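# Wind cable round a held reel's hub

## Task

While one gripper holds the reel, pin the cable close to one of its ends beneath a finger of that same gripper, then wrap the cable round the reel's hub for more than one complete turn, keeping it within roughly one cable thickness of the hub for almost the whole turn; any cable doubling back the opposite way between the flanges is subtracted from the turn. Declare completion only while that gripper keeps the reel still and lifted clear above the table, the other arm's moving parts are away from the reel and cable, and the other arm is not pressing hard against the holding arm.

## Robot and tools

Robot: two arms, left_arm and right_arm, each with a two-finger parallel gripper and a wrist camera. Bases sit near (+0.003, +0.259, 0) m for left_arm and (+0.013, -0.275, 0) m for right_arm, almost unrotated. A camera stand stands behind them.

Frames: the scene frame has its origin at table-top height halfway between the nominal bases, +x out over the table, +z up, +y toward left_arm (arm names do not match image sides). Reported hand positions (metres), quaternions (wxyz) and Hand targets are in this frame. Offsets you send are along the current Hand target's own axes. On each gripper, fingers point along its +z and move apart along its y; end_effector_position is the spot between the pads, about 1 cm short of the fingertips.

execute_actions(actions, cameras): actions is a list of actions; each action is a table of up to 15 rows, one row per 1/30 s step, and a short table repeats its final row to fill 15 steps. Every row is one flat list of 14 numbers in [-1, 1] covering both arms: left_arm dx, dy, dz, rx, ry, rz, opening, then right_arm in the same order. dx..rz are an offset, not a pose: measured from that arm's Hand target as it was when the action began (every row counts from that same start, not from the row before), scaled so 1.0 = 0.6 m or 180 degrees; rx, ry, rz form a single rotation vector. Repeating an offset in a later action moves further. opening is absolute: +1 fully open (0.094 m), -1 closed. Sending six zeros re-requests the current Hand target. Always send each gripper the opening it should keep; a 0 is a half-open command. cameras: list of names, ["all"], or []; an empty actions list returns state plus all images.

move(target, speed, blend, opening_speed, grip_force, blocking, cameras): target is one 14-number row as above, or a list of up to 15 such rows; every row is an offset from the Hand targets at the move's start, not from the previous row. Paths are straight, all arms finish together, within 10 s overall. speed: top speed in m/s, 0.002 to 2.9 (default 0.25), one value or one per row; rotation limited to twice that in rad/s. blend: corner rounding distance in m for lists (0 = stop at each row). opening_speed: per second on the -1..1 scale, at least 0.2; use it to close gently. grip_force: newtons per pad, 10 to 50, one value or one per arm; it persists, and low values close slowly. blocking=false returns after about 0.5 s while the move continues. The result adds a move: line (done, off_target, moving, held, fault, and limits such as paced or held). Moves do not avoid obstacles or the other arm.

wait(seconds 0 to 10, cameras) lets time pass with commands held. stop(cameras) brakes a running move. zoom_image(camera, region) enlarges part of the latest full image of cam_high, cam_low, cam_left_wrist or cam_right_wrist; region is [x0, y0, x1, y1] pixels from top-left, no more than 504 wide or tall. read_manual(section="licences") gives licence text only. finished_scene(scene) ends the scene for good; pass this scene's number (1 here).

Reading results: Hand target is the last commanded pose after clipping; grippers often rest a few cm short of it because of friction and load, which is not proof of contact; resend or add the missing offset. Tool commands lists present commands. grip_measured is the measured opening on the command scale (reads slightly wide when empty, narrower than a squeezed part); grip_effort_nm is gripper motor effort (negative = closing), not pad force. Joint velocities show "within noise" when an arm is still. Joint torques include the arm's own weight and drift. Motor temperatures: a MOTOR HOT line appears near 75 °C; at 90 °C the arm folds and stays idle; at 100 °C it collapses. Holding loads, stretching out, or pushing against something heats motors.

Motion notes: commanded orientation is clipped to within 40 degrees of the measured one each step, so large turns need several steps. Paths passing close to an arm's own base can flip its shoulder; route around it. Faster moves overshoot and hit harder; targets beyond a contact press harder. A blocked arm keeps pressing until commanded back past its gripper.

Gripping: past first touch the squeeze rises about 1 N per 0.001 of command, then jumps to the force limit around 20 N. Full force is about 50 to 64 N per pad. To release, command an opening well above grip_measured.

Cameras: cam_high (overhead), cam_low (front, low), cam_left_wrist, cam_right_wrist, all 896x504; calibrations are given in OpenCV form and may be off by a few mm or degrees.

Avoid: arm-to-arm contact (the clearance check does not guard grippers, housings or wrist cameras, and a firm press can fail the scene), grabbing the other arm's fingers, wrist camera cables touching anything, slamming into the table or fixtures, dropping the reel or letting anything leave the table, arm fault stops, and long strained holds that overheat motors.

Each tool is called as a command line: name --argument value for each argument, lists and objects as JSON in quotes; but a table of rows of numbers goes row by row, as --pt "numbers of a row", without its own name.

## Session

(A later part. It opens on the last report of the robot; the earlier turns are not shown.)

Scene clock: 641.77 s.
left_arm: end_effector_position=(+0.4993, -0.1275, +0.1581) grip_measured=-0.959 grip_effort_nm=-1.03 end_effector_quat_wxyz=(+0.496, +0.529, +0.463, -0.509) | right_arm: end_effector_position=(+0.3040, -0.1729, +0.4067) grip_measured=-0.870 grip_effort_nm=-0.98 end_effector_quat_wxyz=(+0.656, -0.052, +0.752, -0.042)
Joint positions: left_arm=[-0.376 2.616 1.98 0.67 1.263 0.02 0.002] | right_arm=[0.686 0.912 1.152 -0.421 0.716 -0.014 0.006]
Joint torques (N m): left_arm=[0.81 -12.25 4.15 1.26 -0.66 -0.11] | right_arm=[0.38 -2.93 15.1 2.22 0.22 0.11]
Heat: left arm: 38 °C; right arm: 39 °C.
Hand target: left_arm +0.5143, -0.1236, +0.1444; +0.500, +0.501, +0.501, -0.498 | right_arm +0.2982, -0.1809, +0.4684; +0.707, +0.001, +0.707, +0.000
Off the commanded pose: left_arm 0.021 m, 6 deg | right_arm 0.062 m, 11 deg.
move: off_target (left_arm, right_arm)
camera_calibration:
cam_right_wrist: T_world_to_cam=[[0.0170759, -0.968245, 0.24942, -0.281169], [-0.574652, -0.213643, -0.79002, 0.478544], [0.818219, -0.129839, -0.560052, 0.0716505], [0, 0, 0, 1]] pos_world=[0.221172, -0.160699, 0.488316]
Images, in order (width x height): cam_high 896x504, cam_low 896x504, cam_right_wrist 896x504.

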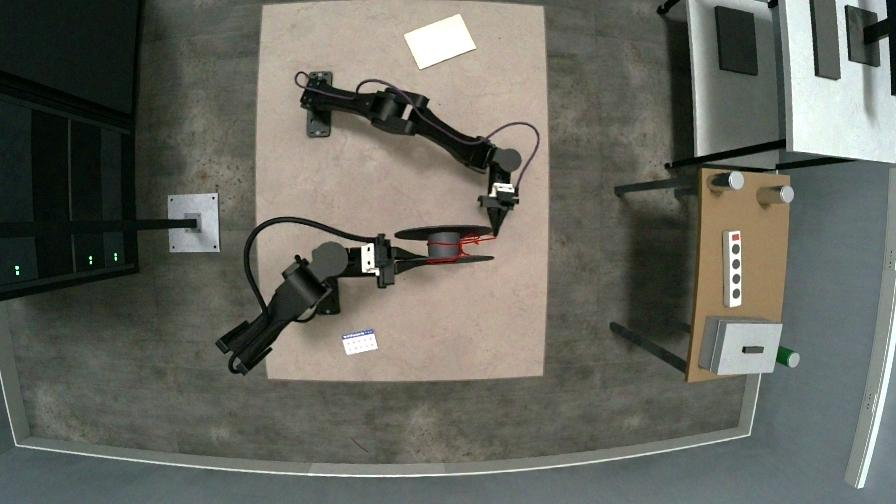

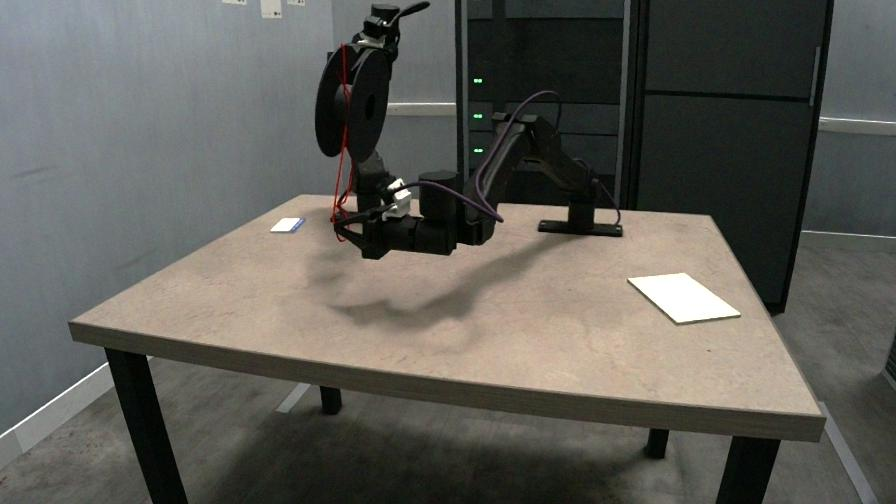

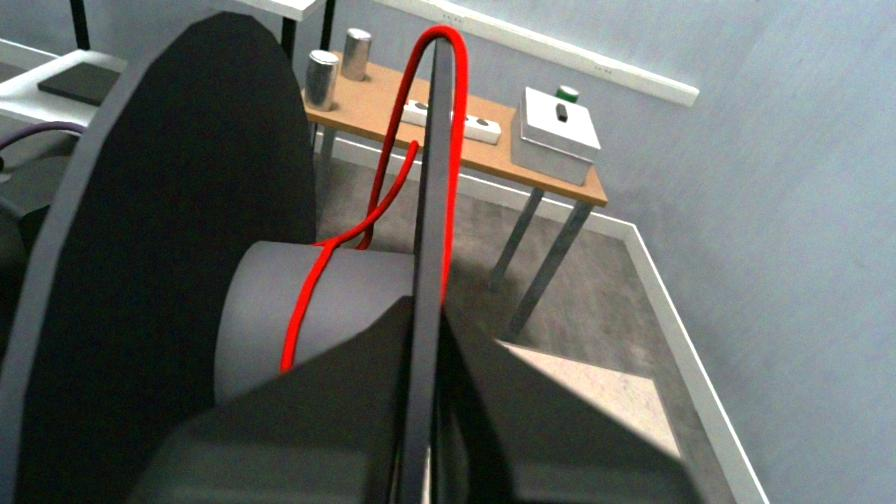

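move --pt "-0.12 -0.14 0.03 0 0 0 -1 -0.03 0 0 0 0 0 -1" --pt "-0.12 -0.14 0.05 0 0 0 -0.6 -0.06 0 0 0 0 0 -1" --speed 0.1 --cameras '["cam_left_wrist","cam_right_wrist","cam_low"]'

zoom_image --camera "cam_low" --region '[240, 0, 480, 240]'

Scene clock: 654.13 s.
left_arm: end_effector_position=(+0.4304, -0.1524, +0.1987) grip_measured=-0.603 grip_effort_nm=0.14 end_effector_quat_wxyz=(+0.492, +0.501, +0.506, -0.501) | right_arm: end_effector_position=(+0.3033, -0.1735, +0.4748) grip_measured=-0.870 grip_effort_nm=-0.98 end_effector_quat_wxyz=(+0.683, -0.030, +0.730, -0.021)
Joint positions: left_arm=[-0.486 2.282 1.567 0.686 1.078 0.011 0.019] | right_arm=[0.686 1.001 1.408 -0.496 0.716 -0.014 0.006]
Joint torques (N m): left_arm=[-0.39 -12.88 7.58 1.35 -0.13 -0.08] | right_arm=[0.08 -1.8 11.19 1.81 0.2 0.11]
Motor temperatures (°C): left_arm=[25 38 37 37 30 29 33] | right_arm=[28 29 40 40 27 26 31]
Heat: left arm: 38 °C; right arm: 40 °C.
Hand target: left_arm +0.4302, -0.1541, +0.2160; +0.500, +0.501, +0.501, -0.498 | right_arm +0.2982, -0.1809, +0.5043; +0.707, +0.001, +0.707, +0.000
Off the commanded pose: left_arm 0.018 m, 1 deg | right_arm 0.031 m, 6 deg.
move: off_target (left_arm, right_arm); target 2's new opening was sent with left_arm's hand 0.018 m and 2 deg from that target
camera_calibration:
cam_left_wrist: T_world_to_cam=[[-0.990571, 0.0136728, 0.136313, 0.393321], [-0.114035, 0.469132, -0.875735, 0.317088], [-0.0759227, -0.883022, -0.46315, 0.102775], [0, 0, 0, 1]] pos_world=[0.433575, -0.0633814, 0.27167]
cam_right_wrist: T_world_to_cam=[[0.00185875, -0.981825, 0.189782, -0.268129], [-0.518293, -0.163248, -0.839477, 0.546969], [0.855201, -0.0968021, -0.509176, 0.0806598], [0, 0, 0, 1]] pos_world=[0.215008, -0.166156, 0.551124]
Images, in order (width x height): cam_low 896x504, cam_left_wrist 896x504, cam_right_wrist 896x504.

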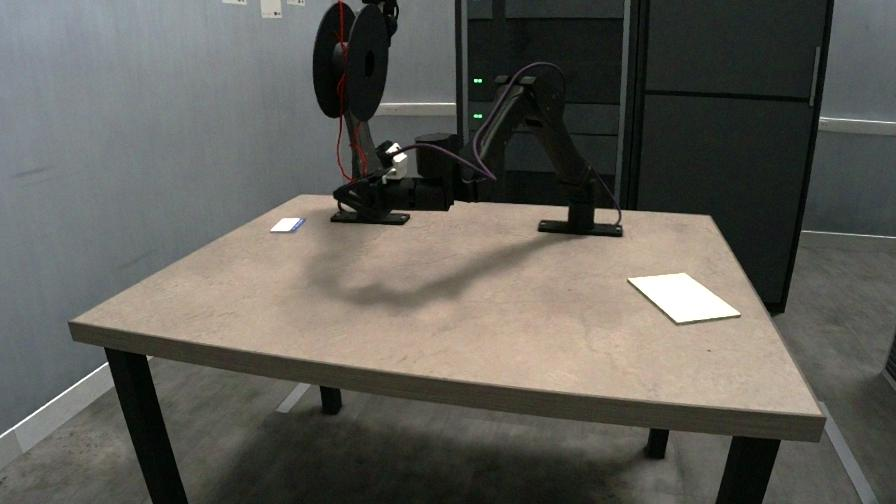

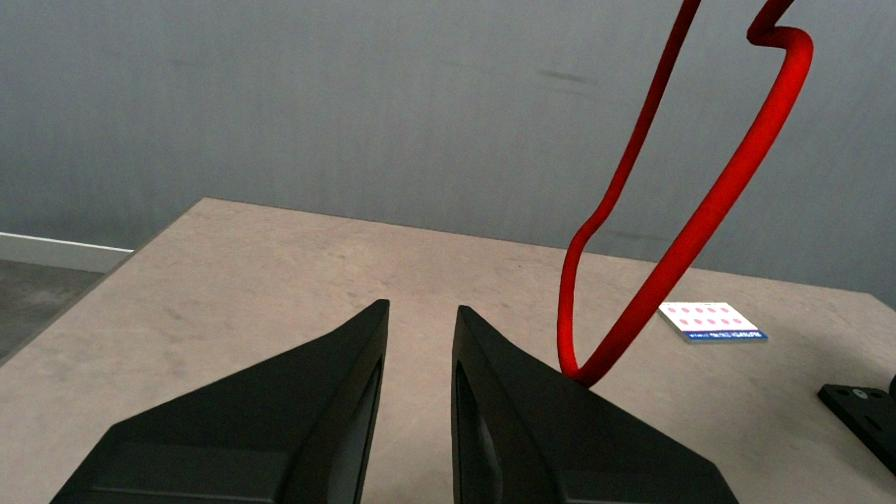

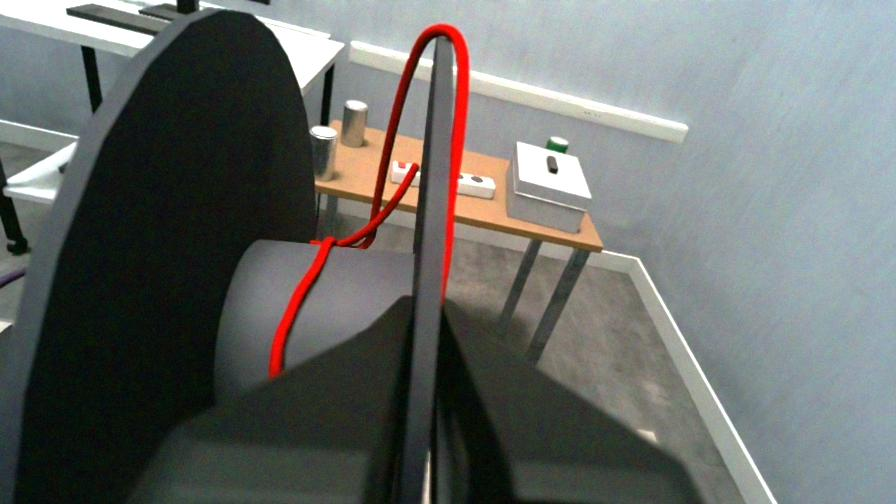

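Scaled by 2.100 from the camera's 896x504 image, which has a finer 1280x720 frame.

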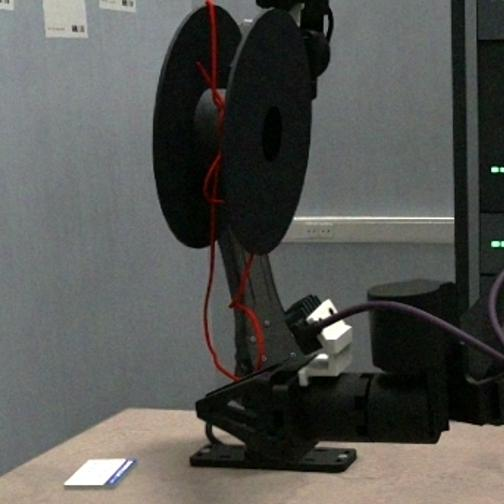

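move --pt "0 0 -0.22 0 0 0 -0.6 -0.06 0 0 0 0 0 -1" --speed 0.1 --cameras '["cam_left_wrist","cam_high","cam_low"]'

zoom_image --camera "cam_low" --region '[280, 0, 420, 220]'

zoom_image --camera "cam_high" --region '[400, 195, 540, 275]'

Scene clock: 659.57 s.
left_arm: end_effector_position=(+0.4393, -0.0242, +0.1907) grip_measured=-0.603 grip_effort_nm=0.14 end_effector_quat_wxyz=(+0.471, +0.475, +0.539, -0.512) | right_arm: end_effector_position=(+0.3040, -0.1730, +0.5226) grip_measured=-0.870 grip_effort_nm=-0.98 end_effector_quat_wxyz=(+0.696, -0.019, +0.718, -0.010)
Joint positions: left_arm=[-0.226 2.142 1.333 0.687 1.311 0.013 0.019] | right_arm=[0.686 1.097 1.637 -0.58 0.716 -0.014 0.006]
Joint torques (N m): left_arm=[0.09 -13.49 4.82 1.9 0.24 0.18] | right_arm=[-0.18 -1.68 10.74 1.37 0.14 0.11]
Heat: left arm: 37 °C; right arm: 40 °C.
Hand target: left_arm +0.4299, -0.0221, +0.2165; +0.500, +0.501, +0.501, -0.498 | right_arm +0.2981, -0.1810, +0.5404; +0.707, +0.001, +0.707, +0.000
Off the commanded pose: left_arm 0.028 m, 6 deg | right_arm 0.020 m, 3 deg.
move: off_target (left_arm, right_arm)
camera_calibration:
cam_left_wrist: T_world_to_cam=[[-0.974202, -0.0165604, 0.225071, 0.376664], [-0.20532, 0.478999, -0.853465, 0.286994], [-0.0936752, -0.877659, -0.470042, 0.222203], [0, 0, 0, 1]] pos_world=[0.446687, 0.0637865, 0.264608]
Images, in order (width x height): cam_high 896x504, cam_low 896x504, cam_left_wrist 896x504.

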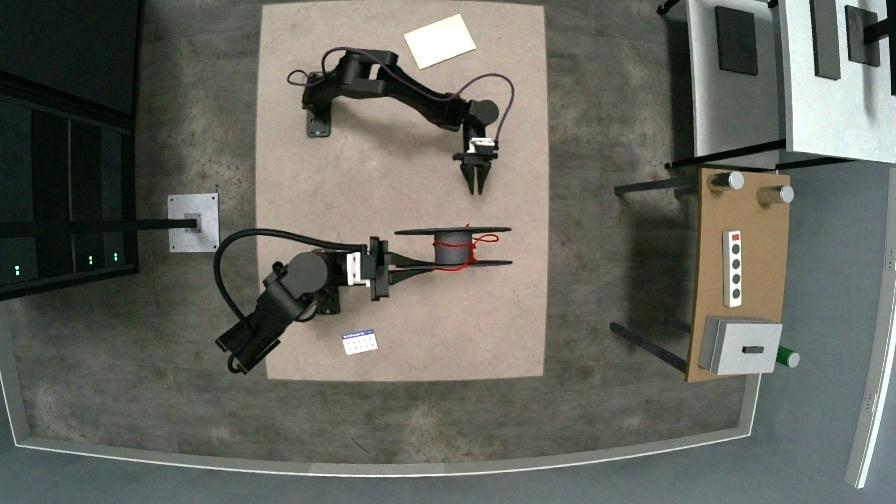

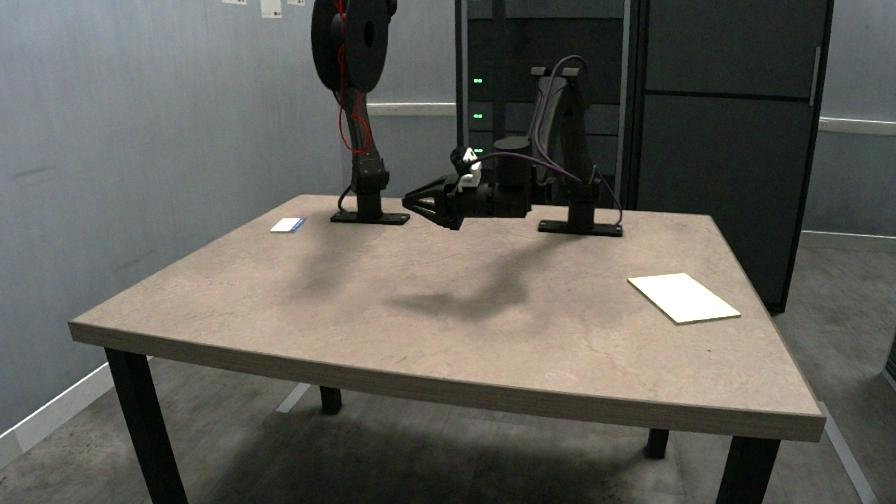

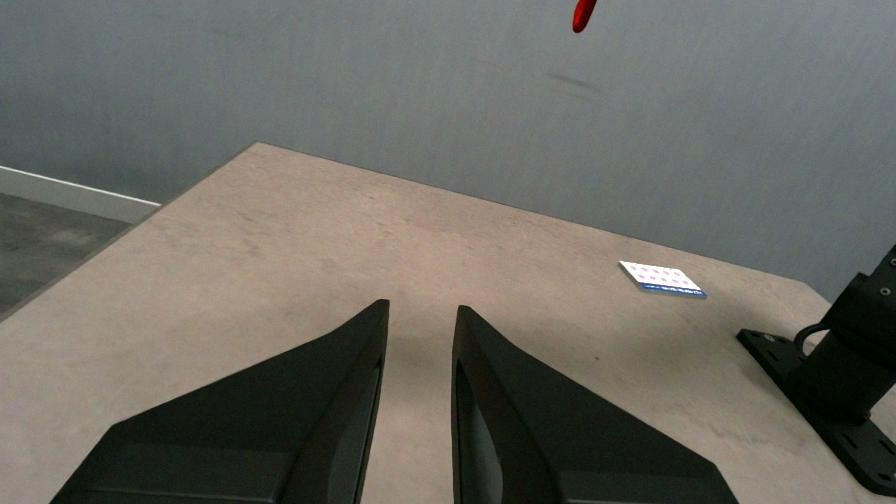

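Scaled by 2.291 from the camera's 896x504 image, which has a finer 1280x720 frame.

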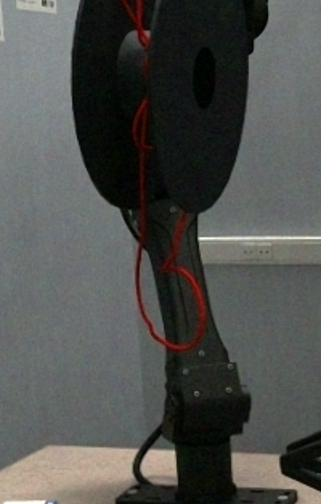

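Scaled by 3.600 from the camera's 896x504 image, which has a finer 1280x720 frame.

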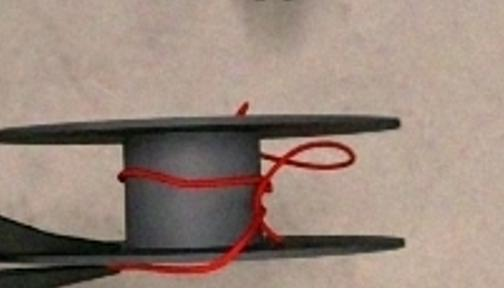

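wait --seconds 0 --cameras '["cam_high","cam_low","cam_right_wrist"]'

zoom_image --camera "cam_right_wrist" --region '[200, 0, 500, 400]'

zoom_image --camera "cam_high" --region '[425, 210, 505, 275]'

zoom_image --camera "cam_low" --region '[310, 0, 390, 80]'

zoom_image --camera "cam_low" --region '[310, 70, 390, 160]'

Scene clock: 667.00 s.
left_arm: end_effector_position=(+0.4393, -0.0242, +0.1907) grip_measured=-0.603 grip_effort_nm=0.14 end_effector_quat_wxyz=(+0.471, +0.475, +0.539, -0.512) | right_arm: end_effector_position=(+0.3040, -0.1730, +0.5226) grip_measured=-0.870 grip_effort_nm=-0.98 end_effector_quat_wxyz=(+0.696, -0.019, +0.718, -0.010)
Joint positions: left_arm=[-0.226 2.142 1.333 0.687 1.311 0.013 0.019] | right_arm=[0.686 1.097 1.637 -0.58 0.716 -0.014 0.006]
Joint torques (N m): left_arm=[0.08 -13.49 4.81 1.89 0.23 0.19] | right_arm=[-0.01 -1.74 10.7 1.36 0.14 0.08]
Heat: left arm: 37 °C; right arm: 39 °C.
Hand target: left_arm +0.4299, -0.0221, +0.2165; +0.500, +0.501, +0.501, -0.498 | right_arm +0.2981, -0.1810, +0.5404; +0.707, +0.001, +0.707, +0.000
Tool commands: left_gripper/opening=-0.6 right_gripper/opening=-1.0
Off the commanded pose: left_arm 0.028 m, 6 deg | right_arm 0.020 m, 3 deg.
camera_calibration:
cam_right_wrist: T_world_to_cam=[[-0.00433964, -0.98738, 0.158309, -0.259277], [-0.487816, -0.136106, -0.862271, 0.594878], [0.872936, -0.0809675, -0.481069, 0.0871601], [0, 0, 0, 1]] pos_world=[0.212981, -0.167981, 0.595922]
Images, in order (width x height): cam_high 896x504, cam_low 896x504, cam_right_wrist 896x504.

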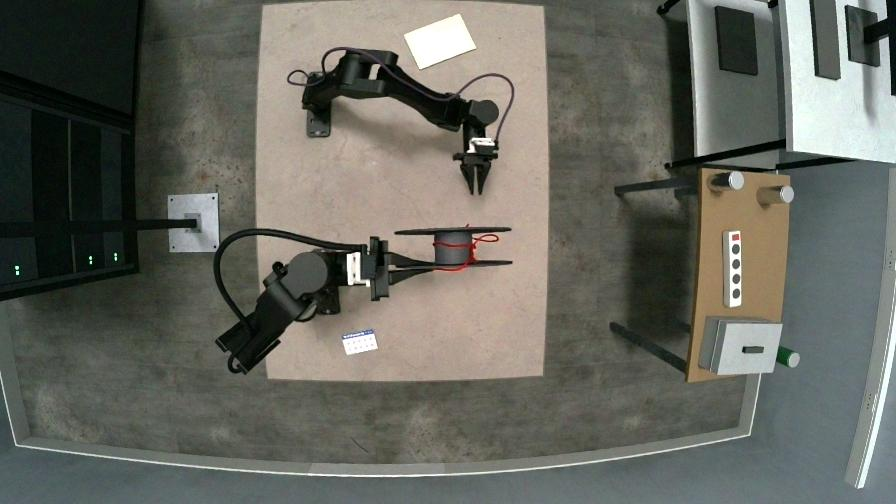

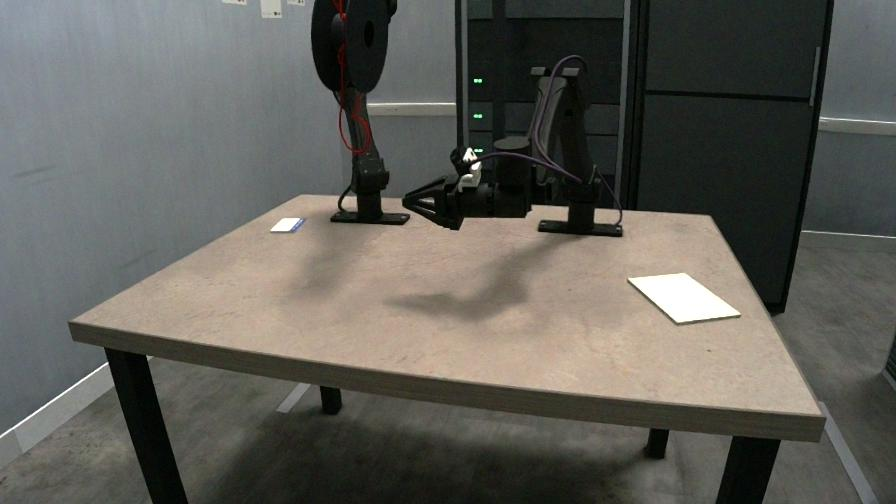

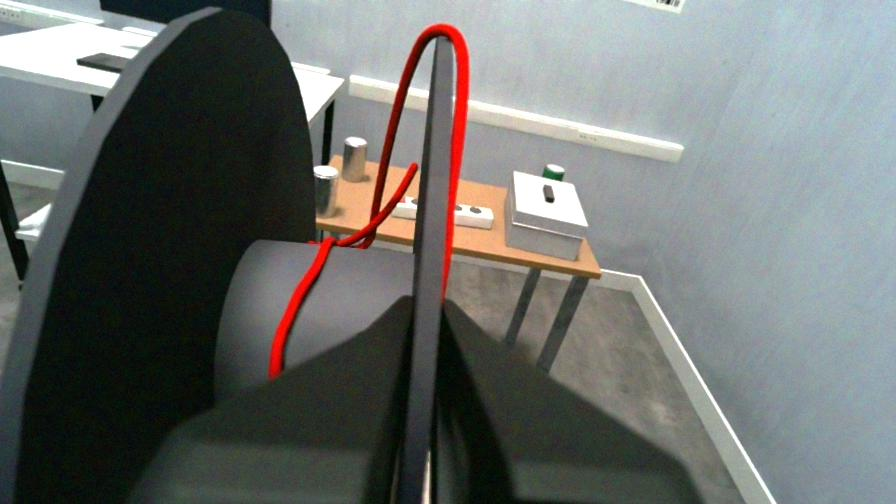

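Scaled by 1.260 from the camera's 896x504 image, which has a finer 1280x720 frame.

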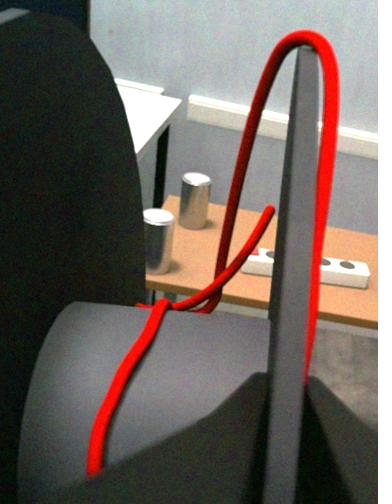

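Scaled by 6.300 from the camera's 896x504 image, which has a finer 1280x720 frame.

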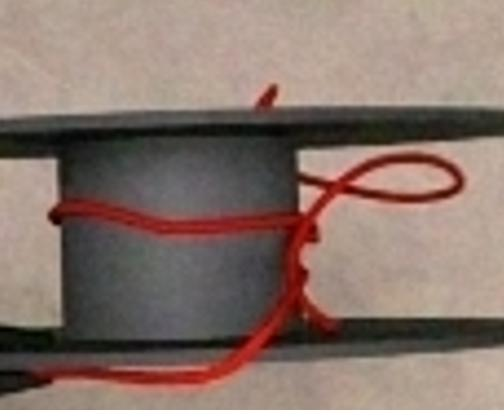

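Scaled by 6.300 from the camera's 896x504 image, which has a finer 1280x720 frame.

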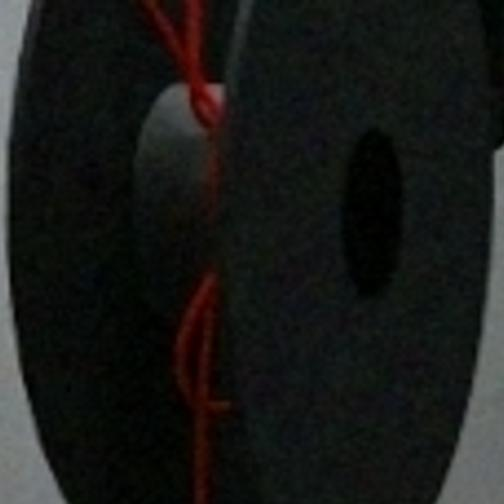

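Scaled by 5.600 from the camera's 896x504 image, which has a finer 1280x720 frame.

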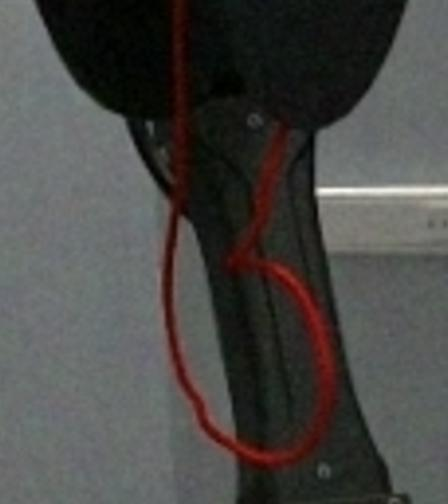

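move --pt "-0.18 -0.01 0.03 0 0 0 -0.3 0 0 0 0 0 0 -1" --speed 0.15 --cameras '["cam_left_wrist"]'

Scene clock: 676.83 s.
left_arm: end_effector_position=(+0.4279, -0.0394, +0.2938) grip_measured=-0.303 grip_effort_nm=0.14 end_effector_quat_wxyz=(+0.478, +0.485, +0.520, -0.515) | right_arm: end_effector_position=(+0.3040, -0.1730, +0.5226) grip_measured=-0.870 grip_effort_nm=-0.98 end_effector_quat_wxyz=(+0.696, -0.019, +0.718, -0.010)
Joint positions: left_arm=[-0.263 1.987 1.504 0.436 1.299 -0.026 0.033] | right_arm=[0.686 1.097 1.637 -0.58 0.716 -0.014 0.006]
Joint torques (N m): left_arm=[-0.43 -12.33 10.26 1.12 -0.12 0.21] | right_arm=[0.01 -1.58 10.43 1.37 0.15 0.05]
Heat: left arm: 38 °C; right arm: 38 °C.
Hand target: left_arm +0.4237, -0.0405, +0.3245; +0.500, +0.501, +0.501, -0.498 | right_arm +0.2981, -0.1810, +0.5404; +0.707, +0.001, +0.707, +0.000
Off the commanded pose: left_arm 0.031 m, 4 deg | right_arm 0.020 m, 3 deg.
move: off_target (left_arm, right_arm)
camera_calibration:
cam_left_wrist: T_world_to_cam=[[-0.981311, 0.0105848, 0.192139, 0.355897], [-0.164959, 0.467867, -0.868268, 0.366535], [-0.0990859, -0.883735, -0.457377, 0.254572], [0, 0, 0, 1]] pos_world=[0.434934, 0.0497176, 0.366304]
Images, in order (width x height): cam_left_wrist 896x504.

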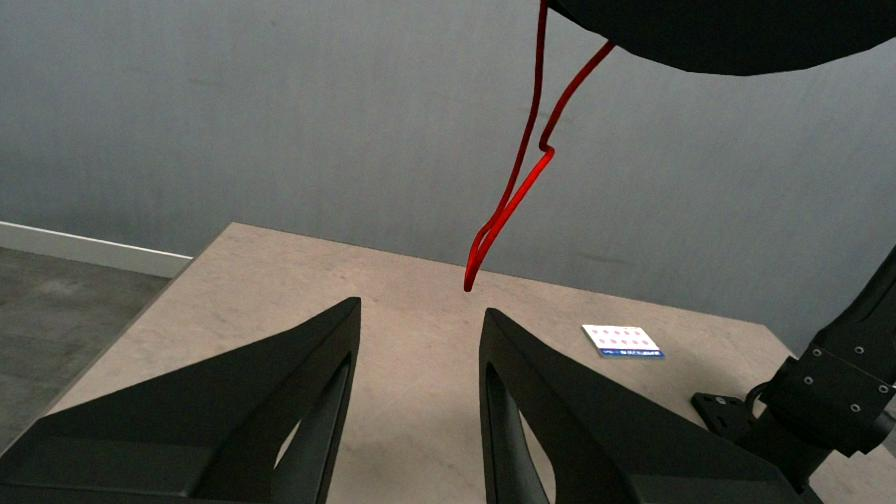

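move --pt "-0.05 -0.02 0.195 0 0 0 -0.3 0 0 0 0 0 0 -1" --speed 0.1 --cameras '["cam_left_wrist"]'

Scene clock: 684.67 s.
left_arm: end_effector_position=(+0.4110, -0.1531, +0.3472) grip_measured=-0.303 grip_effort_nm=0.14 end_effector_quat_wxyz=(+0.494, +0.495, +0.507, -0.505) | right_arm: end_effector_position=(+0.3034, -0.1738, +0.5241) grip_measured=-0.870 grip_effort_nm=-0.98 end_effector_quat_wxyz=(+0.697, -0.018, +0.717, -0.009)
Joint positions: left_arm=[-0.508 2.072 1.824 0.242 1.05 -0.018 0.033] | right_arm=[0.686 1.097 1.642 -0.582 0.718 -0.014 0.006]
Joint torques (N m): left_arm=[-0.61 -9.21 10.69 1.25 -0.14 0.19] | right_arm=[-0.12 -1.63 10.14 1.37 0.11 0.1]
Heat: left arm: 38 °C; right arm: 38 °C.
Hand target: left_arm +0.4120, -0.1577, +0.3539; +0.500, +0.501, +0.501, -0.498 | right_arm +0.2981, -0.1810, +0.5404; +0.707, +0.001, +0.707, +0.000
Off the commanded pose: left_arm 0.008 m, 1 deg | right_arm 0.019 m, 3 deg.
move: off_target (right_arm)
camera_calibration:
cam_left_wrist: T_world_to_cam=[[-0.989482, 0.00952087, 0.144344, 0.349941], [-0.123941, 0.458754, -0.879877, 0.449104], [-0.0745954, -0.888513, -0.452748, 0.164416], [0, 0, 0, 1]] pos_world=[0.414188, -0.0632741, 0.419083]
Images, in order (width x height): cam_left_wrist 896x504.

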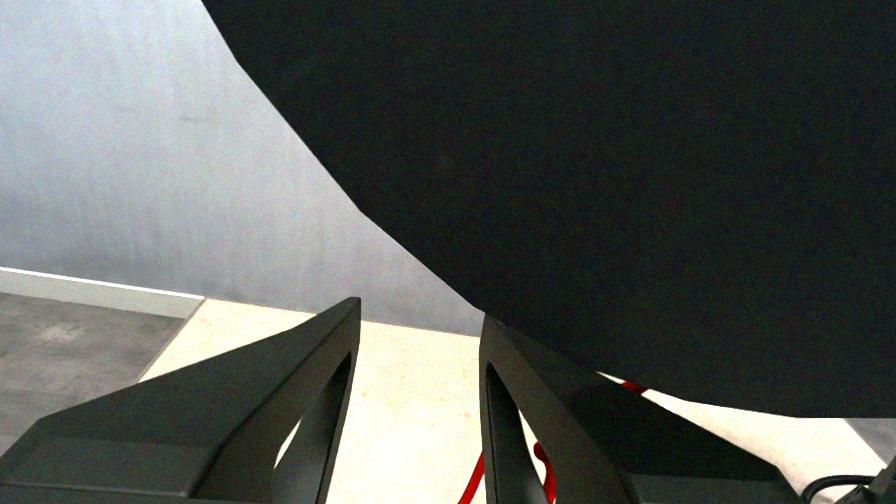

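move --pt "0 0 -0.13 0 0 0 -0.3 0 0 0 0 0 0 -1" --pt "0.11 -0.03 -0.117 0 0 0 -0.3 0 0 0 0 0 0 -1" --speed 0.1 --cameras '["cam_left_wrist"]'

Scene clock: 690.53 s.
left_arm: end_effector_position=(+0.4013, -0.0882, +0.2623) grip_measured=-0.303 grip_effort_nm=0.14 end_effector_quat_wxyz=(+0.468, +0.491, +0.530, -0.509) | right_arm: end_effector_position=(+0.3034, -0.1738, +0.5241) grip_measured=-0.870 grip_effort_nm=-0.98 end_effector_quat_wxyz=(+0.697, -0.018, +0.717, -0.009)
Joint positions: left_arm=[-0.388 1.979 1.405 0.462 1.173 0.023 0.033] | right_arm=[0.686 1.097 1.642 -0.582 0.718 -0.014 0.006]
Joint torques (N m): left_arm=[-0.46 -12.68 5.37 2.08 -0.08 -0.09] | right_arm=[0.02 -1.4 10.28 1.39 0.1 0.11]
Heat: left arm: 38 °C; right arm: 38 °C.
Hand target: left_arm +0.3939, -0.0873, +0.2883; +0.500, +0.501, +0.501, -0.498 | right_arm +0.2981, -0.1810, +0.5404; +0.707, +0.001, +0.707, +0.000
Off the commanded pose: left_arm 0.027 m, 5 deg | right_arm 0.019 m, 3 deg.
move: off_target (left_arm, right_arm)
camera_calibration:
cam_left_wrist: T_world_to_cam=[[-0.979463, 0.00591291, 0.201539, 0.332731], [-0.172288, 0.494695, -0.851818, 0.358664], [-0.104737, -0.869047, -0.483516, 0.204804], [0, 0, 0, 1]] pos_world=[0.409142, -0.00141234, 0.337485]
Images, in order (width x height): cam_left_wrist 896x504.

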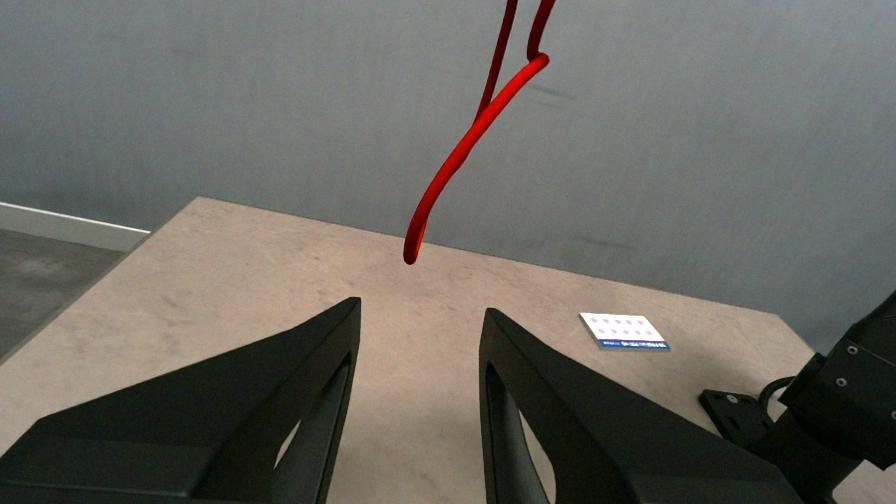

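move --pt "0 0.0 0.11 0 0 0 -0.3 0 0 0 0 0 0 -1" --pt "-0.03 -0.005 0.11 0 0 0 -0.3 0 0 0 0 0 0 -1" --speed 0.1 --cameras '["cam_left_wrist","cam_low"]'

zoom_image --camera "cam_low" --region '[310, 70, 450, 200]'

Scene clock: 695.07 s.
left_arm: end_effector_position=(+0.3911, -0.1506, +0.2872) grip_measured=-0.303 grip_effort_nm=0.14 end_effector_quat_wxyz=(+0.491, +0.500, +0.508, -0.501) | right_arm: end_effector_position=(+0.3034, -0.1738, +0.5241) grip_measured=-0.870 grip_effort_nm=-0.98 end_effector_quat_wxyz=(+0.697, -0.018, +0.717, -0.009)
Joint positions: left_arm=[-0.525 2.03 1.537 0.462 1.036 0.009 0.033] | right_arm=[0.686 1.097 1.642 -0.582 0.718 -0.014 0.006]
Joint torques (N m): left_arm=[-0.51 -10.47 10.36 1.32 -0.13 -0.08] | right_arm=[-0.23 -1.5 10.26 1.41 0.11 0.08]
Heat: left arm: 38 °C; right arm: 38 °C.
Hand target: left_arm +0.3910, -0.1533, +0.3060; +0.500, +0.501, +0.501, -0.498 | right_arm +0.2981, -0.1810, +0.5404; +0.707, +0.001, +0.707, +0.000
Off the commanded pose: left_arm 0.019 m, 1 deg | right_arm 0.019 m, 3 deg.
move: off_target (left_arm, right_arm)
camera_calibration:
cam_left_wrist: T_world_to_cam=[[-0.990254, 0.0105208, 0.138877, 0.340954], [-0.117644, 0.470548, -0.874497, 0.390453], [-0.0745488, -0.882311, -0.464725, 0.142386], [0, 0, 0, 1]] pos_world=[0.39418, -0.0616851, 0.36027]
Images, in order (width x height): cam_low 896x504, cam_left_wrist 896x504.

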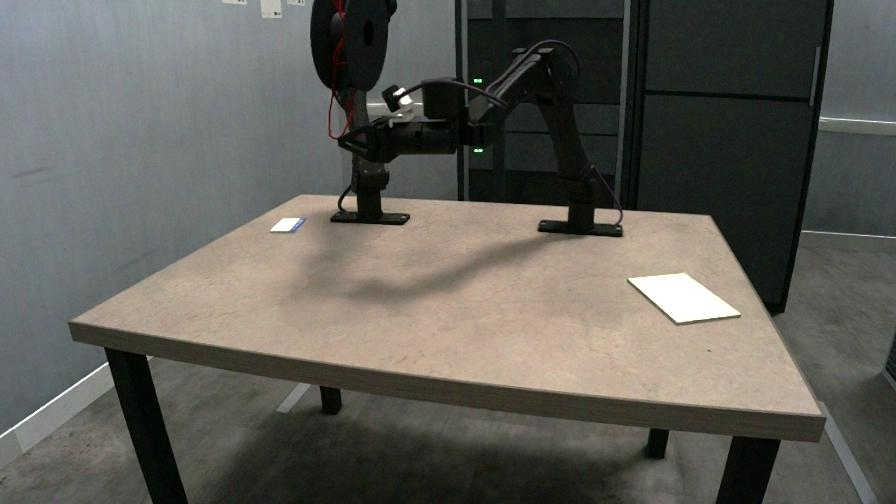

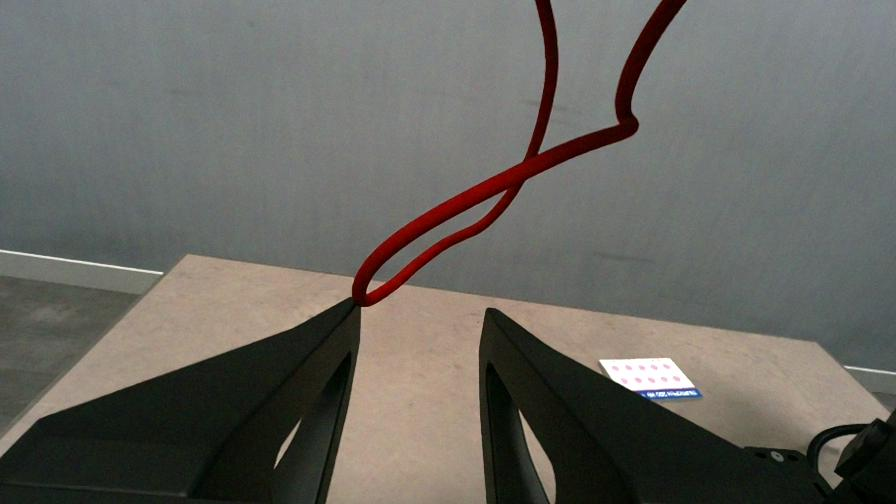

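Scaled by 3.600 from the camera's 896x504 image, which has a finer 1280x720 frame.

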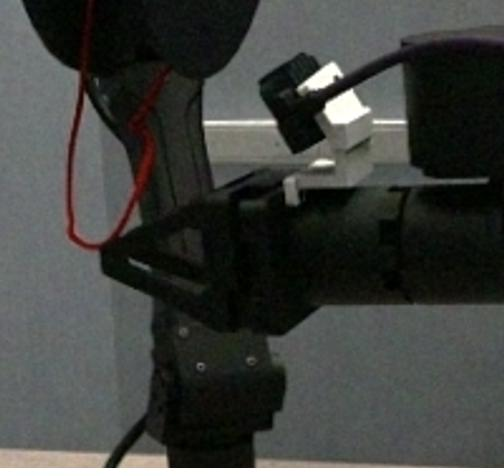

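move --pt "0 0.01 -0.06 0 0 0 -0.3 0 0 0 0 0 0 -1" --pt "-0.03 0.045 -0.03 0 0 0 -0.3 0 0 0 0 0 0 -1" --pt "-0.05 0.035 0.03 0 0 0 -0.3 0 0 0 0 0 0 -1" --speed 0.1 --cameras '["cam_left_wrist","cam_low"]'

zoom_image --camera "cam_low" --region '[310, 70, 450, 200]'

Scene clock: 700.93 s.
left_arm: end_effector_position=(+0.4038, -0.1706, +0.3310) grip_measured=-0.303 grip_effort_nm=0.14 end_effector_quat_wxyz=(+0.496, +0.506, +0.494, -0.505) | right_arm: end_effector_position=(+0.3034, -0.1738, +0.5241) grip_measured=-0.870 grip_effort_nm=-0.98 end_effector_quat_wxyz=(+0.697, -0.018, +0.717, -0.009)
Joint positions: left_arm=[-0.544 2.101 1.8 0.302 1.036 0.002 0.033] | right_arm=[0.686 1.097 1.642 -0.582 0.718 -0.014 0.006]
Joint torques (N m): left_arm=[0.31 -9.22 10.71 1.23 -0.15 0] | right_arm=[-0.03 -1.7 10.32 1.42 0.13 0.05]
Heat: left arm: 39 °C; right arm: 38 °C.
Hand target: left_arm +0.4119, -0.1715, +0.3360; +0.500, +0.501, +0.501, -0.498 | right_arm +0.2981, -0.1810, +0.5404; +0.707, +0.001, +0.707, +0.000
Off the commanded pose: left_arm 0.010 m, 1 deg | right_arm 0.019 m, 3 deg.
move: off_target (right_arm)
camera_calibration:
cam_left_wrist: T_world_to_cam=[[-0.992393, 0.031488, 0.119011, 0.358655], [-0.0915026, 0.458057, -0.884201, 0.43033], [-0.0823558, -0.888365, -0.451692, 0.143806], [0, 0, 0, 1]] pos_world=[0.407146, -0.080657, 0.40277]
Images, in order (width x height): cam_low 896x504, cam_left_wrist 896x504.

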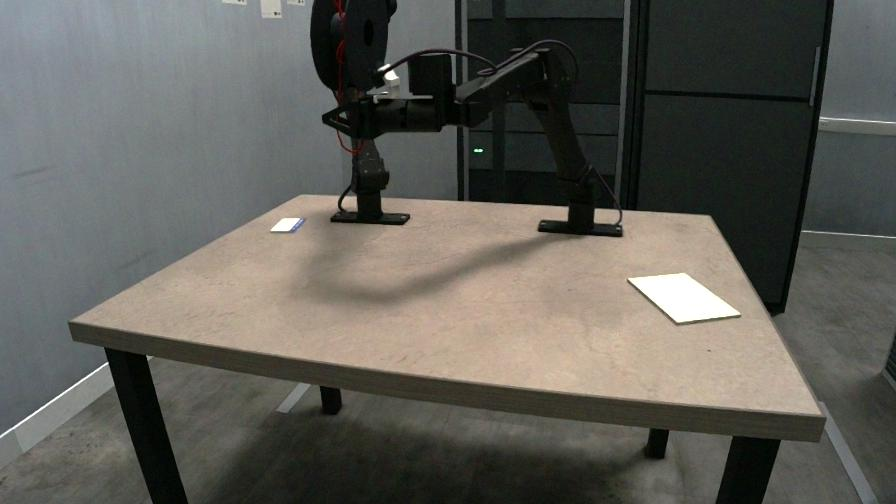

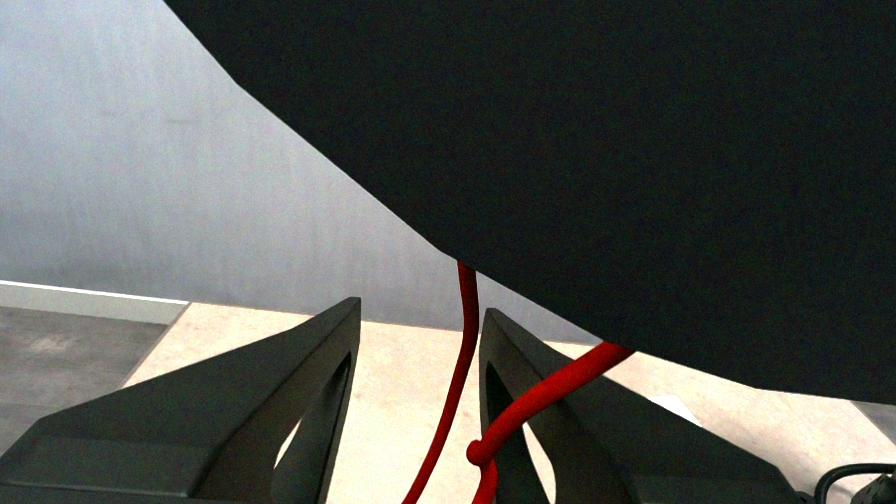

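Scaled by 3.600 from the camera's 896x504 image, which has a finer 1280x720 frame.

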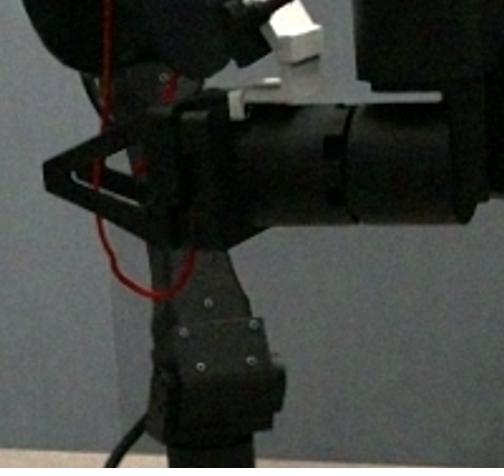

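move --pt "0 0 -0.08 0 0 0 -0.3 0 0 0 0 0 0 -1" --pt "0.02 -0.03 -0.08 0 0 0 -0.3 0 0 0 0 0 0 -1" --speed 0.1 --cameras '["cam_left_wrist","cam_low"]'

zoom_image --camera "cam_low" --region '[310, 70, 450, 200]'

Scene clock: 707.47 s.
left_arm: end_effector_position=(+0.4055, -0.1247, +0.2943) grip_measured=-0.303 grip_effort_nm=0.14 end_effector_quat_wxyz=(+0.464, +0.484, +0.541, -0.508) | right_arm: end_effector_position=(+0.3034, -0.1738, +0.5241) grip_measured=-0.870 grip_effort_nm=-0.98 end_effector_quat_wxyz=(+0.697, -0.018, +0.717, -0.009)
Joint positions: left_arm=[-0.462 2.009 1.587 0.307 1.085 0.002 0.033] | right_arm=[0.686 1.097 1.642 -0.582 0.718 -0.014 0.006]
Joint torques (N m): left_arm=[-0.62 -13.27 5.65 2.13 0.04 0.11] | right_arm=[-0.1 -1.5 10.25 1.45 0.13 0.12]
Heat: left arm: 39 °C; right arm: 38 °C.
Hand target: left_arm +0.3939, -0.1235, +0.3241; +0.500, +0.501, +0.501, -0.498 | right_arm +0.2981, -0.1810, +0.5404; +0.707, +0.001, +0.707, +0.000
Off the commanded pose: left_arm 0.032 m, 7 deg | right_arm 0.019 m, 3 deg.
move: off_target (left_arm, right_arm)
camera_calibration:
cam_left_wrist: T_world_to_cam=[[-0.975354, -0.0101034, 0.220413, 0.321299], [-0.195755, 0.500535, -0.843294, 0.412401], [-0.101804, -0.865657, -0.490177, 0.190197], [0, 0, 0, 1]] pos_world=[0.413472, -0.0385299, 0.370187]
Images, in order (width x height): cam_low 896x504, cam_left_wrist 896x504.

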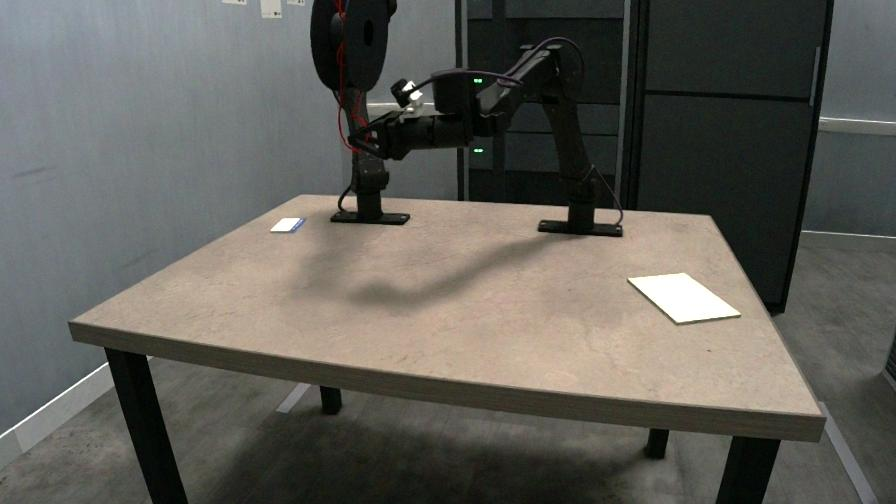

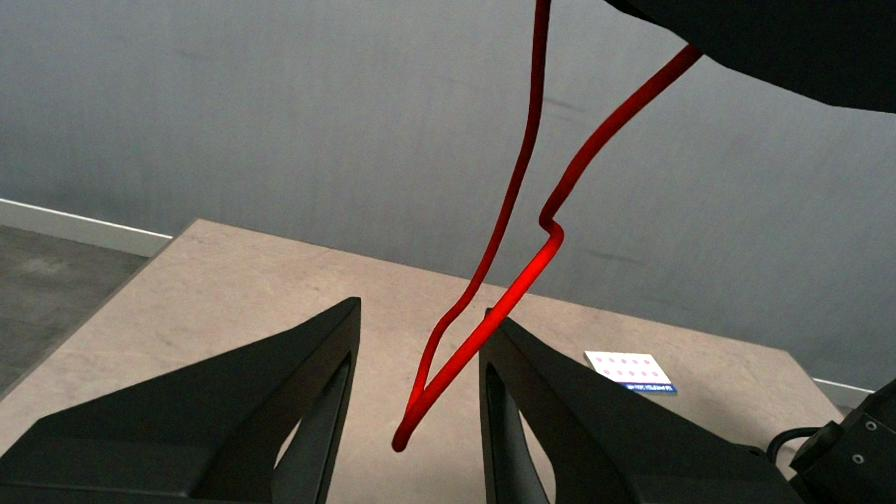

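Scaled by 3.600 from the camera's 896x504 image, which has a finer 1280x720 frame.

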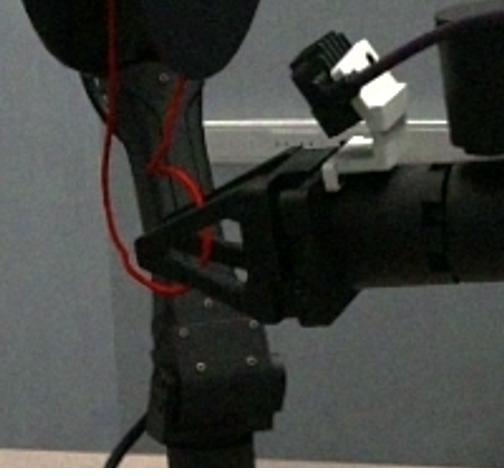

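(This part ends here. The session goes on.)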